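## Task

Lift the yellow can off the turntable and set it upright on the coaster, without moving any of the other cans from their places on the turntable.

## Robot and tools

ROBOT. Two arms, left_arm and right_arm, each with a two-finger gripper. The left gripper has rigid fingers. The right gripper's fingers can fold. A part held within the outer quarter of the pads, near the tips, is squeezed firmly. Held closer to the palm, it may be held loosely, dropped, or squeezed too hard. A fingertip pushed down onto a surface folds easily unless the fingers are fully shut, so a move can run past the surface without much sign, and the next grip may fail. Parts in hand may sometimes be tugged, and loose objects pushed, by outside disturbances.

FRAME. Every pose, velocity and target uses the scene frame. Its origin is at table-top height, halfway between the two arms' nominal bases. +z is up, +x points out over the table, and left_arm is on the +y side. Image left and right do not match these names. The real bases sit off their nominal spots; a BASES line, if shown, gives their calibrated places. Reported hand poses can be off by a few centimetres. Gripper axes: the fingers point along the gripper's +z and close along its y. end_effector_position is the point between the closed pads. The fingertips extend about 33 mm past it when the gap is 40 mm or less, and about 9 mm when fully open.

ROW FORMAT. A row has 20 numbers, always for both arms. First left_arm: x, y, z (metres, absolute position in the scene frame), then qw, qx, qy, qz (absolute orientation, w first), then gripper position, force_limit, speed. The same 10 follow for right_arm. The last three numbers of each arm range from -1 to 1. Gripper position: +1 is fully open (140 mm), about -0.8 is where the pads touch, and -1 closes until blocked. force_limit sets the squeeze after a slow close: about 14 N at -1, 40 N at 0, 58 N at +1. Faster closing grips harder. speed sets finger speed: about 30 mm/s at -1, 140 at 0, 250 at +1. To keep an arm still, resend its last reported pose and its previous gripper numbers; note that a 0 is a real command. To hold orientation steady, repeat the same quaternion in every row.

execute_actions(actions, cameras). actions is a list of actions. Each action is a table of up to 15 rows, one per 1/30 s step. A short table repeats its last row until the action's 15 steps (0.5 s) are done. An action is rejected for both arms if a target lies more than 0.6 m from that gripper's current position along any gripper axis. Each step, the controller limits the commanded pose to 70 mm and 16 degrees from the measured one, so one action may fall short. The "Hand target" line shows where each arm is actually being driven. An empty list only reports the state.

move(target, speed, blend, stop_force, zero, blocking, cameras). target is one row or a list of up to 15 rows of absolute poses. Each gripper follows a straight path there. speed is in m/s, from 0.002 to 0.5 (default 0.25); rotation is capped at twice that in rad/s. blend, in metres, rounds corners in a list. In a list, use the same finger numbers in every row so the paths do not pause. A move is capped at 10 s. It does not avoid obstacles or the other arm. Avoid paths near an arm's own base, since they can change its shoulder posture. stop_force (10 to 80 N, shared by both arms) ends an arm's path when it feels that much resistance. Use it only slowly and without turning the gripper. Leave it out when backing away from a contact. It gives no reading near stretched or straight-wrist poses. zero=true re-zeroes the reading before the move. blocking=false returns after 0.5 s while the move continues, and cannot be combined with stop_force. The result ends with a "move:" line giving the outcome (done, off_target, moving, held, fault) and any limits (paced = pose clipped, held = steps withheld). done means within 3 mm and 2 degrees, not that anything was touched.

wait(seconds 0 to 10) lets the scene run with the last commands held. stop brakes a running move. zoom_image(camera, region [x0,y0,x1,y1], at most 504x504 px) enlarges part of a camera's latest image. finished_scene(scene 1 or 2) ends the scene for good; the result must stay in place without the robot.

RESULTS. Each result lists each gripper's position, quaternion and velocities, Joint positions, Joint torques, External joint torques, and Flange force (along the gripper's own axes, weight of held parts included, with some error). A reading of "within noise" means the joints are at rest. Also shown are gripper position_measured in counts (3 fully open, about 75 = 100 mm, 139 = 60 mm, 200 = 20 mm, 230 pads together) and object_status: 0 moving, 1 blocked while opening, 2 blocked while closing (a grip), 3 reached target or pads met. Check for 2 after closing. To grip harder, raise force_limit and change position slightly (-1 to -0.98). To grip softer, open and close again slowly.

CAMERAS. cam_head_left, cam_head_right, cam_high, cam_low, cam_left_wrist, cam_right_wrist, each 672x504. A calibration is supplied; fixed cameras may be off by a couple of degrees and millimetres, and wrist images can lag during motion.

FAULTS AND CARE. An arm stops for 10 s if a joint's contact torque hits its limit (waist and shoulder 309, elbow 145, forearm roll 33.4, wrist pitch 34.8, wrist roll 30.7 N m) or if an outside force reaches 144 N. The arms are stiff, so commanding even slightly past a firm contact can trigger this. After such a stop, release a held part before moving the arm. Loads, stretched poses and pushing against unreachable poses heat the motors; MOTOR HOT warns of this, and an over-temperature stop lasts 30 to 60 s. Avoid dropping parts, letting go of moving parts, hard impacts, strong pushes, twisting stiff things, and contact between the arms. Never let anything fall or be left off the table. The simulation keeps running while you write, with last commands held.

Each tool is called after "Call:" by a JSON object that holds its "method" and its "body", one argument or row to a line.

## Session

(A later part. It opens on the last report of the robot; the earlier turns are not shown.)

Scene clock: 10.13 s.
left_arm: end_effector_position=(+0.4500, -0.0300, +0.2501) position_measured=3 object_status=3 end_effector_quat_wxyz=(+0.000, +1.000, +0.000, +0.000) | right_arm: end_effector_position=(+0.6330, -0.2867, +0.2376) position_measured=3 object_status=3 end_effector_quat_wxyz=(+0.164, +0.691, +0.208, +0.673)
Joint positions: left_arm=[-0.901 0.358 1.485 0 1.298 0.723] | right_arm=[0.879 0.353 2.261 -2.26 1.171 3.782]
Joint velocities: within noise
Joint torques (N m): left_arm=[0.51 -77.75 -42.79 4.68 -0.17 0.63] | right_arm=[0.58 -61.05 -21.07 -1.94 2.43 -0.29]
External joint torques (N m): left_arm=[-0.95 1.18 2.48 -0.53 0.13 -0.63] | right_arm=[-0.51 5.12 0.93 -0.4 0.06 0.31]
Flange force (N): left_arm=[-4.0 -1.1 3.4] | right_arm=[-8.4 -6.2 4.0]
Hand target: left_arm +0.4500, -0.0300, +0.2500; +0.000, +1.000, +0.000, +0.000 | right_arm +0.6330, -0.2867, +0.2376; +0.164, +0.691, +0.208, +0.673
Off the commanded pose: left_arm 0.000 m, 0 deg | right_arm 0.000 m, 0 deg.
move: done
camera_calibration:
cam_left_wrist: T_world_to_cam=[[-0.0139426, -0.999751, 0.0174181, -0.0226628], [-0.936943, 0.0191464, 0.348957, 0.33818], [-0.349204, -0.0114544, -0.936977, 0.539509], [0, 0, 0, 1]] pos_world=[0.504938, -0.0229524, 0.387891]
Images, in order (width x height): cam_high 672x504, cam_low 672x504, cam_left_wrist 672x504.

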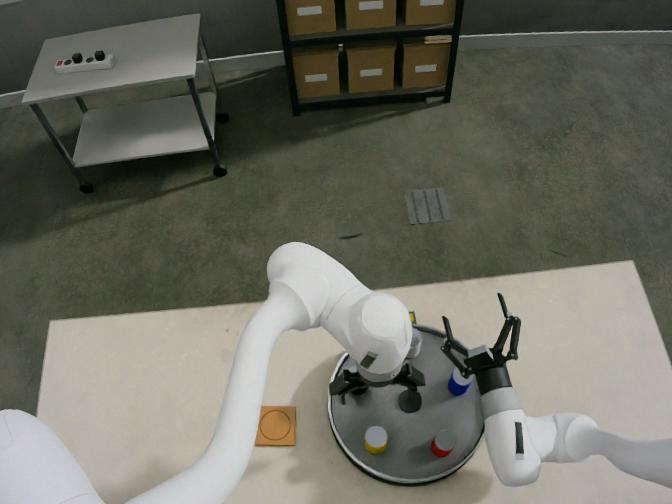

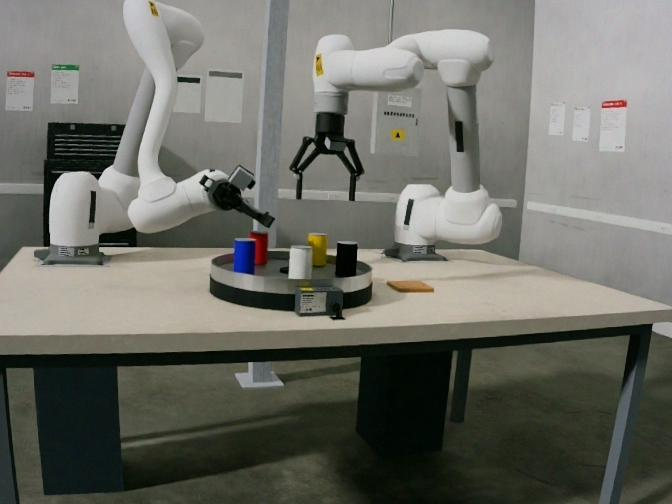

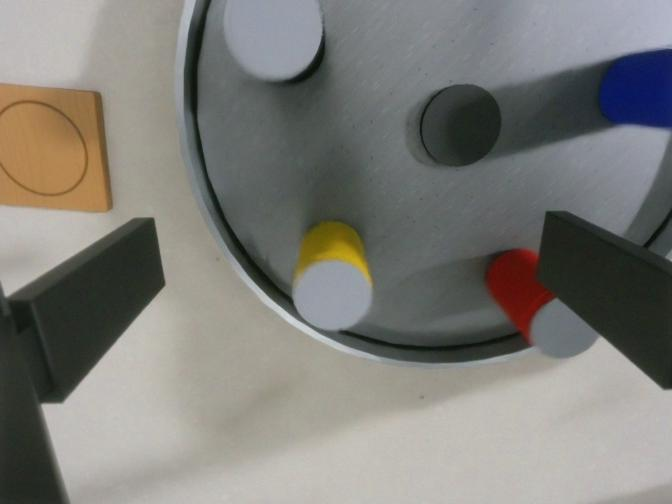

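Call:
{"method": "move", "body": {
  "target": [0.45, 0.15, 0.33, 0, 1, 0, 0, 1, 1, 1, 0.6330, -0.2867, 0.2376, 0.164, 0.691, 0.208, 0.673, 1, 1, 1],
  "speed": 0.25,
  "cameras": ["cam_left_wrist", "cam_high"]
}}

Call:
{"method": "zoom_image", "body": {
  "camera": "cam_left_wrist",
  "region": [500, 40, 672, 212]
}}

Call:
{"method": "zoom_image", "body": {
  "camera": "cam_left_wrist",
  "region": [180, 50, 320, 210]
}}

Call:
{"method": "zoom_image", "body": {
  "camera": "cam_high",
  "region": [310, 310, 500, 500]
}}

Scene clock: 14.40 s.
left_arm: end_effector_position=(+0.4500, +0.1500, +0.3299) position_measured=3 object_status=3 end_effector_quat_wxyz=(+0.000, +1.000, +0.000, +0.000) | right_arm: end_effector_position=(+0.6330, -0.2867, +0.2376) position_measured=3 object_status=3 end_effector_quat_wxyz=(+0.164, +0.691, +0.208, +0.673)
Joint positions: left_arm=[-0.713 0.145 1.612 0 1.385 0.911] | right_arm=[0.879 0.353 2.261 -2.26 1.171 3.782]
Joint velocities: within noise
Joint torques (N m): left_arm=[0.26 -56.66 -43.73 4.78 -0.27 0.72] | right_arm=[0.98 -61.55 -20.68 -1.99 2.43 -0.26]
External joint torques (N m): left_arm=[-0.46 0.66 2.58 -0.54 0.22 -0.72] | right_arm=[-0.97 5.62 0.57 -0.34 0.06 0.29]
Flange force (N): left_arm=[-4.1 -0.6 3.6] | right_arm=[-8.7 -6.9 5.4]
Hand target: left_arm +0.4500, +0.1500, +0.3300; +0.000, +1.000, +0.000, +0.000 | right_arm +0.6330, -0.2867, +0.2376; +0.164, +0.691, +0.208, +0.673
Off the commanded pose: left_arm 0.000 m, 0 deg | right_arm 0.000 m, 0 deg.
move: done
camera_calibration:
cam_left_wrist: T_world_to_cam=[[-0.0140754, -0.999754, 0.017142, 0.156025], [-0.936953, 0.019174, 0.34893, 0.306894], [-0.349173, -0.0111499, -0.936992, 0.616355], [0, 0, 0, 1]] pos_world=[0.504956, 0.156974, 0.467761]
Images, in order (width x height): cam_high 672x504, cam_left_wrist 672x504.

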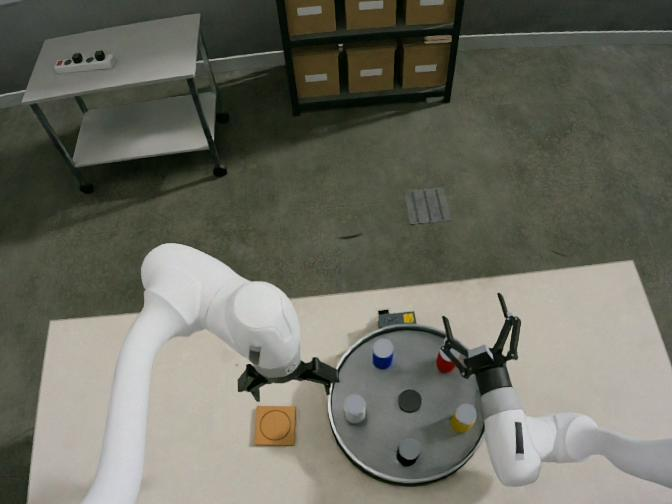

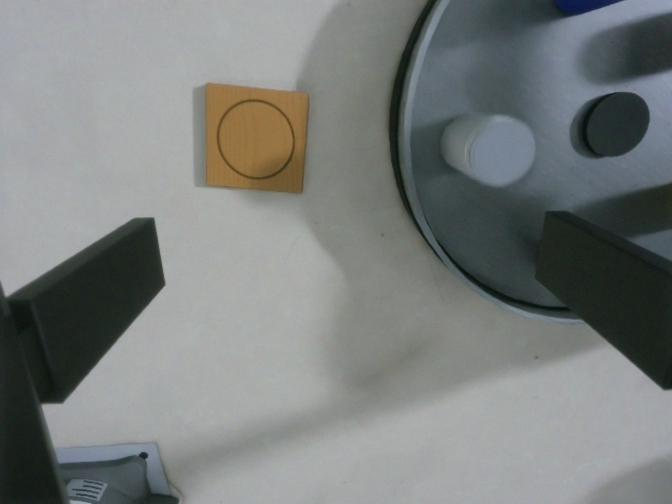

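Scaled by 2.930 from the camera's 672x504 image, which has a finer 960x720 frame.

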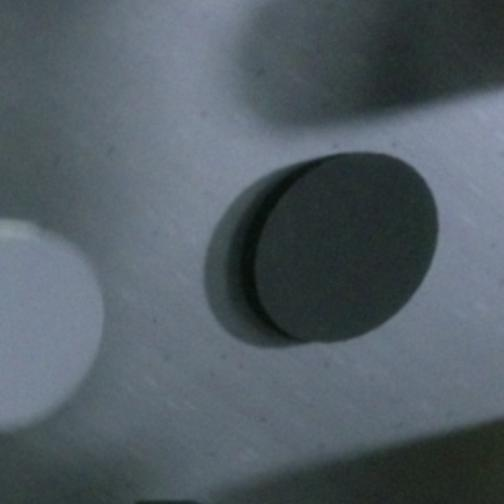

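Scaled by 3.150 from the camera's 672x504 image, which has a finer 960x720 frame.

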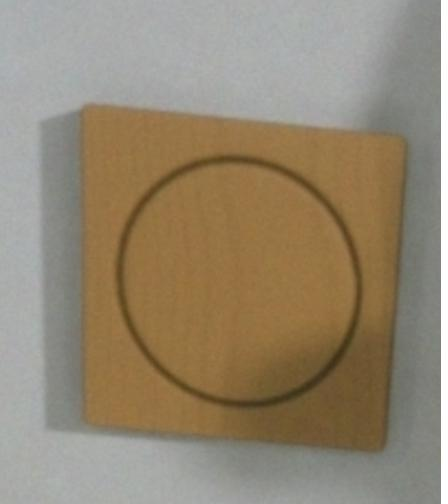

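Scaled by 2.653 from the camera's 672x504 image, which has a finer 960x720 frame.

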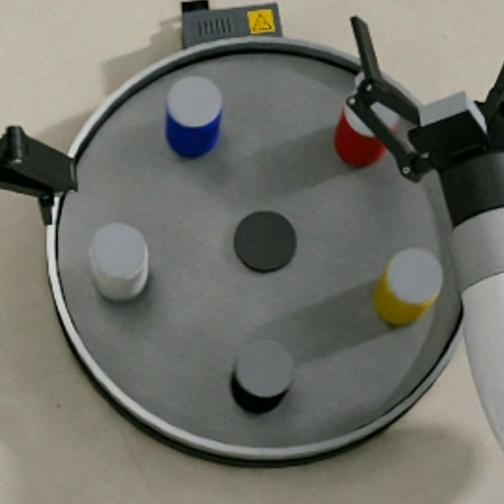

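Call:
{"method": "move", "body": {
  "target": [0.48, 0.0204, 0.20, 0, 1, 0, 0, 1, 1, 1, 0.6330, -0.2867, 0.2376, 0.164, 0.691, 0.208, 0.673, 1, 1, 1],
  "speed": 0.2,
  "cameras": ["cam_left_wrist", "cam_high"]
}}

Call:
{"method": "wait", "body": {
  "seconds": 0.1,
  "cameras": ["cam_left_wrist", "cam_high"]
}}

Call:
{"method": "move", "body": {
  "target": [0.48, 0.0204, 0.20, 0, 1, 0, 0, -1, -1, -0.2, 0.6330, -0.2867, 0.2376, 0.164, 0.691, 0.208, 0.673, 1, 1, 1],
  "blocking": false,
  "cameras": ["cam_left_wrist"]
}}

Call:
{"method": "wait", "body": {
  "seconds": 1.5,
  "cameras": ["cam_left_wrist", "cam_high"]
}}

Scene clock: 20.50 s.
left_arm: end_effector_position=(+0.4800, +0.0204, +0.2001) position_measured=3 object_status=3 end_effector_quat_wxyz=(+0.000, +1.000, +0.000, +0.000) | right_arm: end_effector_position=(+0.6330, -0.2867, +0.2376) position_measured=3 object_status=3 end_effector_quat_wxyz=(+0.164, +0.691, +0.208, +0.673)
Joint positions: left_arm=[-0.826 0.363 1.572 0 1.206 0.798] | right_arm=[0.879 0.353 2.261 -2.26 1.171 3.782]
Joint velocities: within noise
Joint torques (N m): left_arm=[-0.02 -76.67 -41.56 4.55 -0.18 0.68] | right_arm=[0.65 -61.29 -20.79 -1.98 2.44 -0.28]
External joint torques (N m): left_arm=[-0.34 0.91 2.4 -0.52 0.13 -0.68] | right_arm=[-0.71 5.37 0.71 -0.35 0.06 0.3]
Flange force (N): left_arm=[-3.7 -1.5 2.9] | right_arm=[-8.5 -6.6 4.7]
Hand target: left_arm +0.4800, +0.0204, +0.2000; +0.000, +1.000, +0.000, +0.000 | right_arm +0.6330, -0.2867, +0.2376; +0.164, +0.691, +0.208, +0.673
Off the commanded pose: left_arm 0.000 m, 0 deg | right_arm 0.000 m, 0 deg.
move: done
camera_calibration:
cam_left_wrist: T_world_to_cam=[[-0.0139379, -0.999751, 0.0174147, 0.0290071], [-0.93695, 0.0191405, 0.348938, 0.382778], [-0.349185, -0.0114533, -0.936984, 0.503706], [0, 0, 0, 1]] pos_world=[0.534935, 0.0274424, 0.337894]
Images, in order (width x height): cam_high 672x504, cam_left_wrist 672x504.

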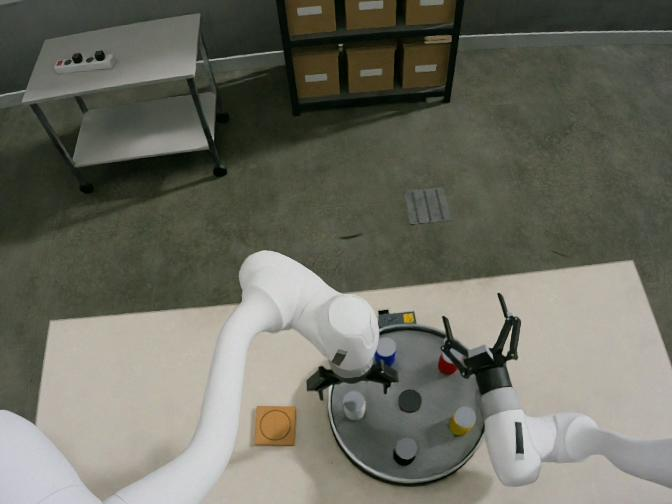

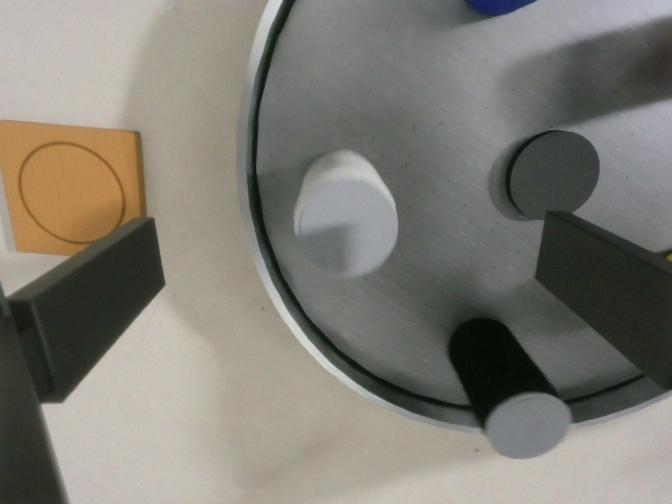

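Scene clock: 20.60 s.
left_arm: end_effector_position=(+0.4800, +0.0204, +0.2000) position_measured=3 object_status=3 end_effector_quat_wxyz=(+0.000, +1.000, +0.000, +0.000) | right_arm: end_effector_position=(+0.6330, -0.2867, +0.2376) position_measured=3 object_status=3 end_effector_quat_wxyz=(+0.164, +0.691, +0.208, +0.673)
Joint positions: left_arm=[-0.826 0.363 1.572 0 1.206 0.798] | right_arm=[0.879 0.353 2.261 -2.26 1.171 3.782]
Joint velocities: within noise
Joint torques (N m): left_arm=[0.26 -76.59 -41.36 4.59 -0.14 0.66] | right_arm=[0.86 -61.01 -20.94 -1.97 2.48 -0.27]
External joint torques (N m): left_arm=[0.25 0.65 2.22 -0.53 0.1 -0.66] | right_arm=[-0.83 5.08 0.81 -0.36 0.01 0.3]
Flange force (N): left_arm=[-3.2 -2.1 2.6] | right_arm=[-8.3 -5.9 4.6]
Hand target: left_arm +0.4800, +0.0204, +0.2000; +0.000, +1.000, +0.000, +0.000 | right_arm +0.6330, -0.2867, +0.2376; +0.164, +0.691, +0.208, +0.673
Tool commands: left_gripper/position=+1.0 left_gripper/force_limit=+1.0 left_gripper/speed=+1.0 right_gripper/position=+1.0 right_gripper/force_limit=+1.0 right_gripper/speed=+1.0
Off the commanded pose: left_arm 0.000 m, 0 deg | right_arm 0.000 m, 0 deg.
wait: 0.10 s; no rest
camera_calibration:
cam_left_wrist: T_world_to_cam=[[-0.013951, -0.999751, 0.0173892, 0.0289988], [-0.936941, 0.0191442, 0.348963, 0.382781], [-0.34921, -0.0114242, -0.936975, 0.503676], [0, 0, 0, 1]] pos_world=[0.534936, 0.0274177, 0.337851]
Images, in order (width x height): cam_high 672x504, cam_left_wrist 672x504.

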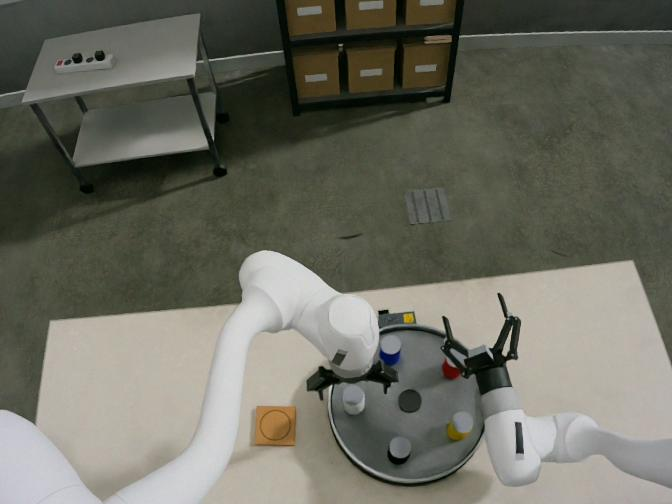

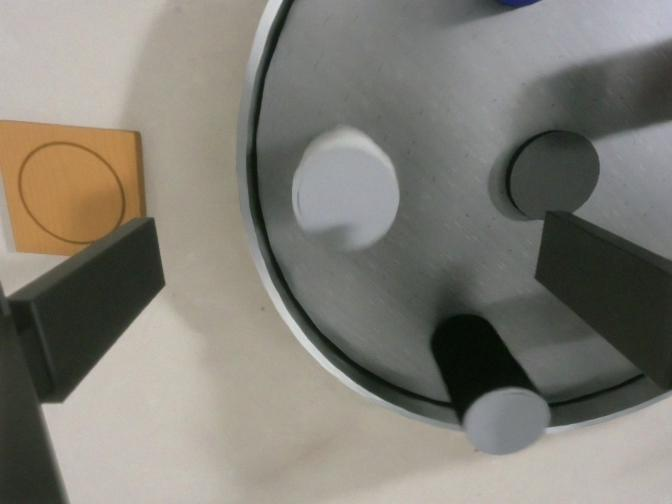

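Scene clock: 21.10 s.
left_arm: end_effector_position=(+0.4800, +0.0204, +0.2000) position_measured=85 object_status=0 end_effector_quat_wxyz=(+0.000, +1.000, +0.000, +0.000) | right_arm: end_effector_position=(+0.6330, -0.2867, +0.2376) position_measured=3 object_status=3 end_effector_quat_wxyz=(+0.164, +0.691, +0.208, +0.673)
Joint positions: left_arm=[-0.826 0.364 1.572 0 1.206 0.798] | right_arm=[0.879 0.353 2.261 -2.26 1.171 3.782]
Joint velocities: within noise
Joint torques (N m): left_arm=[0.36 -76.45 -41.65 4.5 -0.11 0.67] | right_arm=[1.19 -61.43 -20.93 -1.98 2.48 -0.21]
External joint torques (N m): left_arm=[-0.76 0.44 2.53 -0.48 0.07 -0.67] | right_arm=[-1.34 5.57 0.79 -0.36 0.02 0.23]
Flange force (N): left_arm=[-4.9 -1.7 2.9] | right_arm=[-9.0 -6.0 5.7]
Hand target: left_arm +0.4800, +0.0204, +0.2000; +0.000, +1.000, +0.000, +0.000 | right_arm +0.6330, -0.2867, +0.2376; +0.164, +0.691, +0.208, +0.673
Tool commands: left_gripper/position=-1.0 left_gripper/force_limit=-1.0 left_gripper/speed=-0.2 right_gripper/position=+1.0 right_gripper/force_limit=+1.0 right_gripper/speed=+1.0
Off the commanded pose: left_arm 0.000 m, 0 deg | right_arm 0.000 m, 0 deg.
move: running
camera_calibration:
cam_left_wrist: T_world_to_cam=[[-0.0140135, -0.999753, 0.0172727, 0.029073], [-0.936961, 0.0191614, 0.348909, 0.382833], [-0.349154, -0.0112944, -0.936997, 0.503633], [0, 0, 0, 1]] pos_world=[0.534952, 0.0274184, 0.337827]
Images, in order (width x height): cam_left_wrist 672x504.

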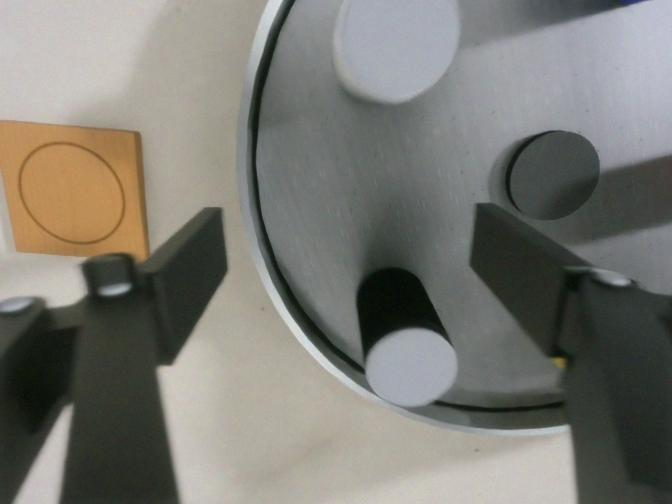

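Scene clock: 22.07 s.
left_arm: end_effector_position=(+0.4800, +0.0204, +0.2000) position_measured=232 object_status=3 end_effector_quat_wxyz=(+0.000, +1.000, +0.000, +0.000) | right_arm: end_effector_position=(+0.6330, -0.2867, +0.2376) position_measured=3 object_status=3 end_effector_quat_wxyz=(+0.164, +0.691, +0.208, +0.673)
Joint positions: left_arm=[-0.826 0.364 1.572 0 1.206 0.798] | right_arm=[0.879 0.353 2.261 -2.26 1.171 3.782]
Joint velocities: within noise
Joint torques (N m): left_arm=[0.19 -76.38 -41.54 4.53 -0.15 0.67] | right_arm=[1.01 -61.04 -20.97 -1.97 2.41 -0.29]
External joint torques (N m): left_arm=[-0.05 0.54 2.49 -0.5 0.11 -0.67] | right_arm=[-1.03 5.21 0.96 -0.35 0.07 0.31]
Flange force (N): left_arm=[-4.0 -2.3 2.9] | right_arm=[-8.8 -5.7 4.7]
Hand target: left_arm +0.4800, +0.0204, +0.2000; +0.000, +1.000, +0.000, +0.000 | right_arm +0.6330, -0.2867, +0.2376; +0.164, +0.691, +0.208, +0.673
Tool commands: left_gripper/position=-1.0 left_gripper/force_limit=-1.0 left_gripper/speed=-0.2 right_gripper/position=+1.0 right_gripper/force_limit=+1.0 right_gripper/speed=+1.0
Off the commanded pose: left_arm 0.000 m, 0 deg | right_arm 0.000 m, 0 deg.
earlier move: done
wait: 0.97 of 1.5 s (the move ended)
camera_calibration:
cam_left_wrist: T_world_to_cam=[[-0.0140138, -0.999753, 0.0172721, 0.0290732], [-0.936961, 0.0191615, 0.348909, 0.382833], [-0.349154, -0.0112938, -0.936997, 0.503633], [0, 0, 0, 1]] pos_world=[0.534952, 0.0274182, 0.337827]
Images, in order (width x height): cam_high 672x504, cam_left_wrist 672x504.

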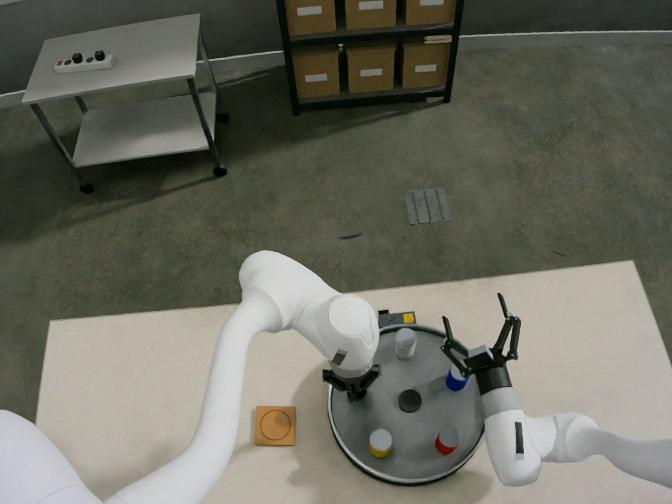

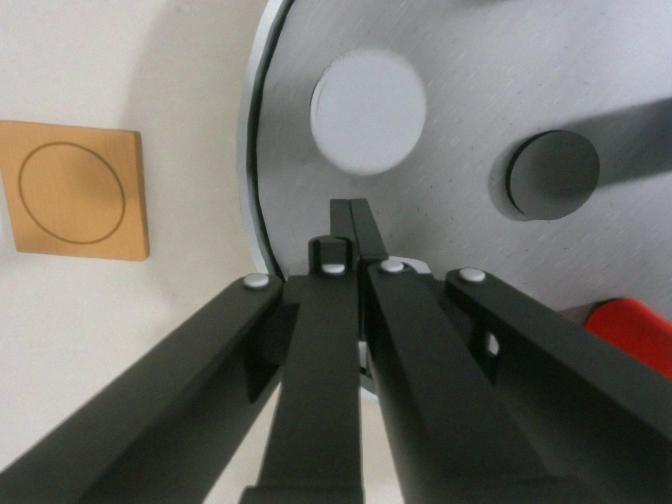

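Call:
{"method": "move", "body": {
  "target": [0.48, 0.0240, 0.20, 0, 1, 0, 0, 0.175, -1, 0.2, 0.6330, -0.2867, 0.2376, 0.164, 0.691, 0.208, 0.673, 1, 1, 1],
  "speed": 0.1,
  "cameras": ["cam_left_wrist", "cam_high"]
}}

Call:
{"method": "zoom_image", "body": {
  "camera": "cam_high",
  "region": [310, 310, 500, 500]
}}

Call:
{"method": "wait", "body": {
  "seconds": 0.5,
  "cameras": ["cam_left_wrist"]
}}

Call:
{"method": "wait", "body": {
  "seconds": 0.4,
  "cameras": ["cam_left_wrist"]
}}

Call:
{"method": "wait", "body": {
  "seconds": 0.4,
  "cameras": ["cam_left_wrist", "cam_high"]
}}

Call:
{"method": "zoom_image", "body": {
  "camera": "cam_high",
  "region": [310, 310, 500, 500]
}}

Scene clock: 24.37 s.
left_arm: end_effector_position=(+0.4800, +0.0240, +0.2000) position_measured=107 object_status=0 end_effector_quat_wxyz=(+0.000, +1.000, +0.000, +0.000) | right_arm: end_effector_position=(+0.6330, -0.2867, +0.2376) position_measured=3 object_status=3 end_effector_quat_wxyz=(+0.164, +0.691, +0.208, +0.673)
Joint positions: left_arm=[-0.822 0.36 1.577 0 1.204 0.802] | right_arm=[0.879 0.353 2.261 -2.26 1.171 3.782]
Joint velocities: within noise
Joint torques (N m): left_arm=[0.08 -76.03 -41.49 4.54 -0.13 0.64] | right_arm=[1.02 -60.62 -20.79 -1.92 2.46 -0.23]
External joint torques (N m): left_arm=[-0.33 0.74 2.41 -0.5 0.09 -0.64] | right_arm=[-1.09 4.79 0.73 -0.41 0.03 0.25]
Flange force (N): left_arm=[-3.9 -1.7 2.9] | right_arm=[-8.0 -5.1 4.9]
Hand target: left_arm +0.4800, +0.0240, +0.2000; +0.000, +1.000, +0.000, +0.000 | right_arm +0.6330, -0.2867, +0.2376; +0.164, +0.691, +0.208, +0.673
Off the commanded pose: left_arm 0.000 m, 0 deg | right_arm 0.000 m, 0 deg.
move: done
camera_calibration:
cam_left_wrist: T_world_to_cam=[[-0.0140162, -0.999753, 0.0172626, 0.0326785], [-0.936957, 0.0191605, 0.348919, 0.382757], [-0.349163, -0.0112838, -0.936994, 0.503667], [0, 0, 0, 1]] pos_world=[0.534947, 0.0310199, 0.337818]
Images, in order (width x height): cam_high 672x504, cam_left_wrist 672x504.

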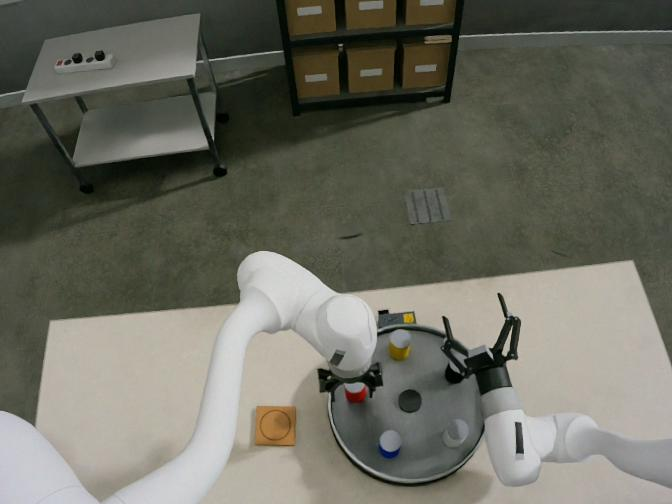

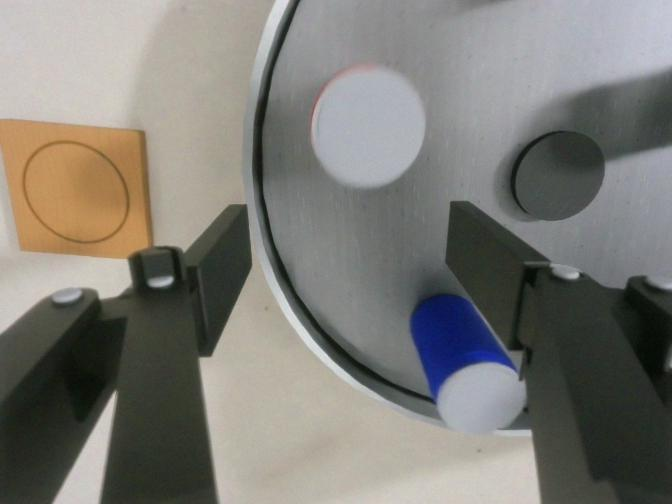

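Scaled by 2.653 from the camera's 672x504 image, which has a finer 960x720 frame.

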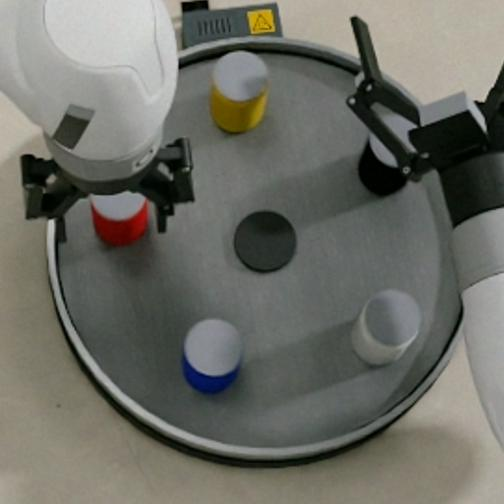

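Scene clock: 24.87 s.
left_arm: end_effector_position=(+0.4800, +0.0240, +0.2000) position_measured=107 object_status=3 end_effector_quat_wxyz=(+0.000, +1.000, +0.000, +0.000) | right_arm: end_effector_position=(+0.6330, -0.2867, +0.2376) position_measured=3 object_status=3 end_effector_quat_wxyz=(+0.164, +0.691, +0.208, +0.673)
Joint positions: left_arm=[-0.822 0.36 1.577 0 1.204 0.802] | right_arm=[0.879 0.353 2.261 -2.26 1.171 3.782]
Joint velocities: within noise
Joint torques (N m): left_arm=[0.39 -76.22 -41.5 4.54 -0.09 0.65] | right_arm=[0.77 -61.22 -20.84 -1.95 2.43 -0.27]
External joint torques (N m): left_arm=[-0.11 0.9 2.55 -0.51 0.05 -0.65] | right_arm=[-0.82 5.29 0.75 -0.38 0.06 0.29]
Flange force (N): left_arm=[-3.8 -2.0 3.2] | right_arm=[-8.5 -6.3 4.8]
Hand target: left_arm +0.4800, +0.0240, +0.2000; +0.000, +1.000, +0.000, +0.000 | right_arm +0.6330, -0.2867, +0.2376; +0.164, +0.691, +0.208, +0.673
Tool commands: left_gripper/position=+0.175 left_gripper/force_limit=-1.0 left_gripper/speed=+0.2 right_gripper/position=+1.0 right_gripper/force_limit=+1.0 right_gripper/speed=+1.0
Off the commanded pose: left_arm 0.000 m, 0 deg | right_arm 0.000 m, 0 deg.
wait: 0.50 s; at rest by 0.17 s
camera_calibration:
cam_left_wrist: T_world_to_cam=[[-0.0140134, -0.999753, 0.0172643, 0.032679], [-0.936958, 0.0191585, 0.348917, 0.382759], [-0.349161, -0.0112864, -0.936995, 0.503669], [0, 0, 0, 1]] pos_world=[0.534948, 0.0310224, 0.33782]
Images, in order (width x height): cam_left_wrist 672x504.

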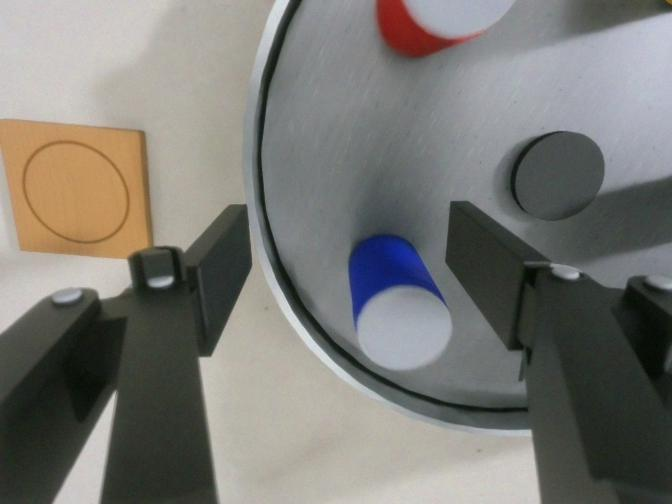

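Scene clock: 25.27 s.
left_arm: end_effector_position=(+0.4800, +0.0240, +0.2000) position_measured=107 object_status=3 end_effector_quat_wxyz=(+0.000, +1.000, +0.000, +0.000) | right_arm: end_effector_position=(+0.6330, -0.2867, +0.2376) position_measured=3 object_status=3 end_effector_quat_wxyz=(+0.164, +0.691, +0.208, +0.673)
Joint positions: left_arm=[-0.822 0.36 1.577 0 1.204 0.802] | right_arm=[0.879 0.353 2.261 -2.26 1.171 3.782]
Joint velocities: within noise
Joint torques (N m): left_arm=[0.23 -75.9 -41.45 4.57 -0.1 0.64] | right_arm=[0.95 -61.47 -20.93 -1.96 2.45 -0.26]
External joint torques (N m): left_arm=[-0.28 0.5 2.34 -0.53 0.06 -0.64] | right_arm=[-0.98 5.63 1.05 -0.34 0.04 0.28]
Flange force (N): left_arm=[-4.0 -1.9 2.8] | right_arm=[-9.2 -6.4 4.9]
Hand target: left_arm +0.4800, +0.0240, +0.2000; +0.000, +1.000, +0.000, +0.000 | right_arm +0.6330, -0.2867, +0.2376; +0.164, +0.691, +0.208, +0.673
Tool commands: left_gripper/position=+0.175 left_gripper/force_limit=-1.0 left_gripper/speed=+0.2 right_gripper/position=+1.0 right_gripper/force_limit=+1.0 right_gripper/speed=+1.0
Off the commanded pose: left_arm 0.000 m, 0 deg | right_arm 0.000 m, 0 deg.
wait: 0.40 s; at rest by 0.17 s
camera_calibration:
cam_left_wrist: T_world_to_cam=[[-0.0140132, -0.999753, 0.0172642, 0.0326789], [-0.936958, 0.0191583, 0.348917, 0.382759], [-0.349161, -0.0112864, -0.936995, 0.503669], [0, 0, 0, 1]] pos_world=[0.534948, 0.0310224, 0.33782]
Images, in order (width x height): cam_left_wrist 672x504.

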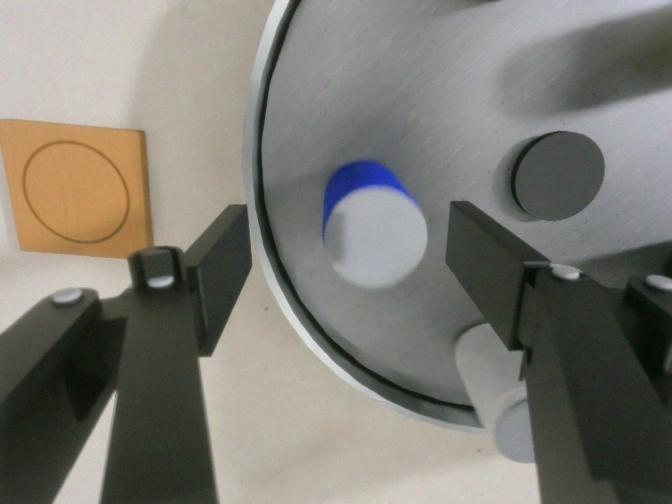

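Scene clock: 25.67 s.
left_arm: end_effector_position=(+0.4800, +0.0240, +0.2000) position_measured=107 object_status=3 end_effector_quat_wxyz=(+0.000, +1.000, +0.000, +0.000) | right_arm: end_effector_position=(+0.6330, -0.2867, +0.2376) position_measured=3 object_status=3 end_effector_quat_wxyz=(+0.164, +0.691, +0.208, +0.673)
Joint positions: left_arm=[-0.822 0.36 1.577 0 1.204 0.802] | right_arm=[0.879 0.353 2.261 -2.26 1.171 3.782]
Joint velocities: within noise
Joint torques (N m): left_arm=[0.43 -76.34 -41.39 4.56 -0.09 0.63] | right_arm=[1.14 -61.59 -20.94 -1.97 2.43 -0.27]
External joint torques (N m): left_arm=[-0.24 1.01 2.39 -0.52 0.05 -0.63] | right_arm=[-1.18 5.68 0.78 -0.37 0.07 0.3]
Flange force (N): left_arm=[-3.5 -1.5 3.1] | right_arm=[-9.2 -6.5 5.5]
Hand target: left_arm +0.4800, +0.0240, +0.2000; +0.000, +1.000, +0.000, +0.000 | right_arm +0.6330, -0.2867, +0.2376; +0.164, +0.691, +0.208, +0.673
Tool commands: left_gripper/position=+0.175 left_gripper/force_limit=-1.0 left_gripper/speed=+0.2 right_gripper/position=+1.0 right_gripper/force_limit=+1.0 right_gripper/speed=+1.0
Off the commanded pose: left_arm 0.000 m, 0 deg | right_arm 0.000 m, 0 deg.
wait: 0.40 s; at rest by 0.17 s
camera_calibration:
cam_left_wrist: T_world_to_cam=[[-0.0140132, -0.999753, 0.0172643, 0.0326789], [-0.936958, 0.0191583, 0.348917, 0.382759], [-0.349161, -0.0112865, -0.936995, 0.503669], [0, 0, 0, 1]] pos_world=[0.534948, 0.0310225, 0.33782]
Images, in order (width x height): cam_high 672x504, cam_left_wrist 672x504.

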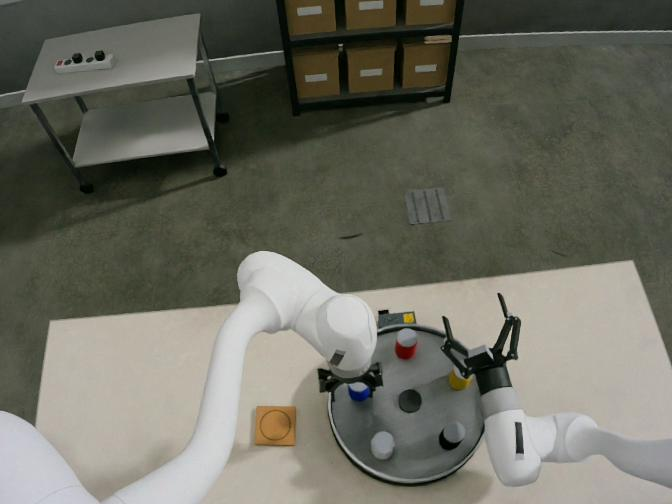

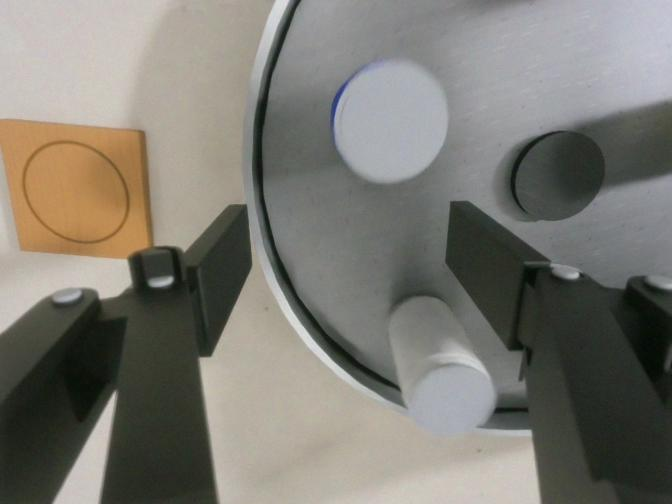

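Scaled by 2.653 from the camera's 672x504 image, which has a finer 960x720 frame.

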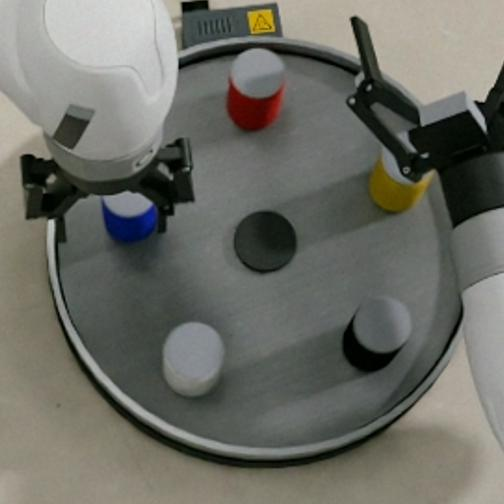

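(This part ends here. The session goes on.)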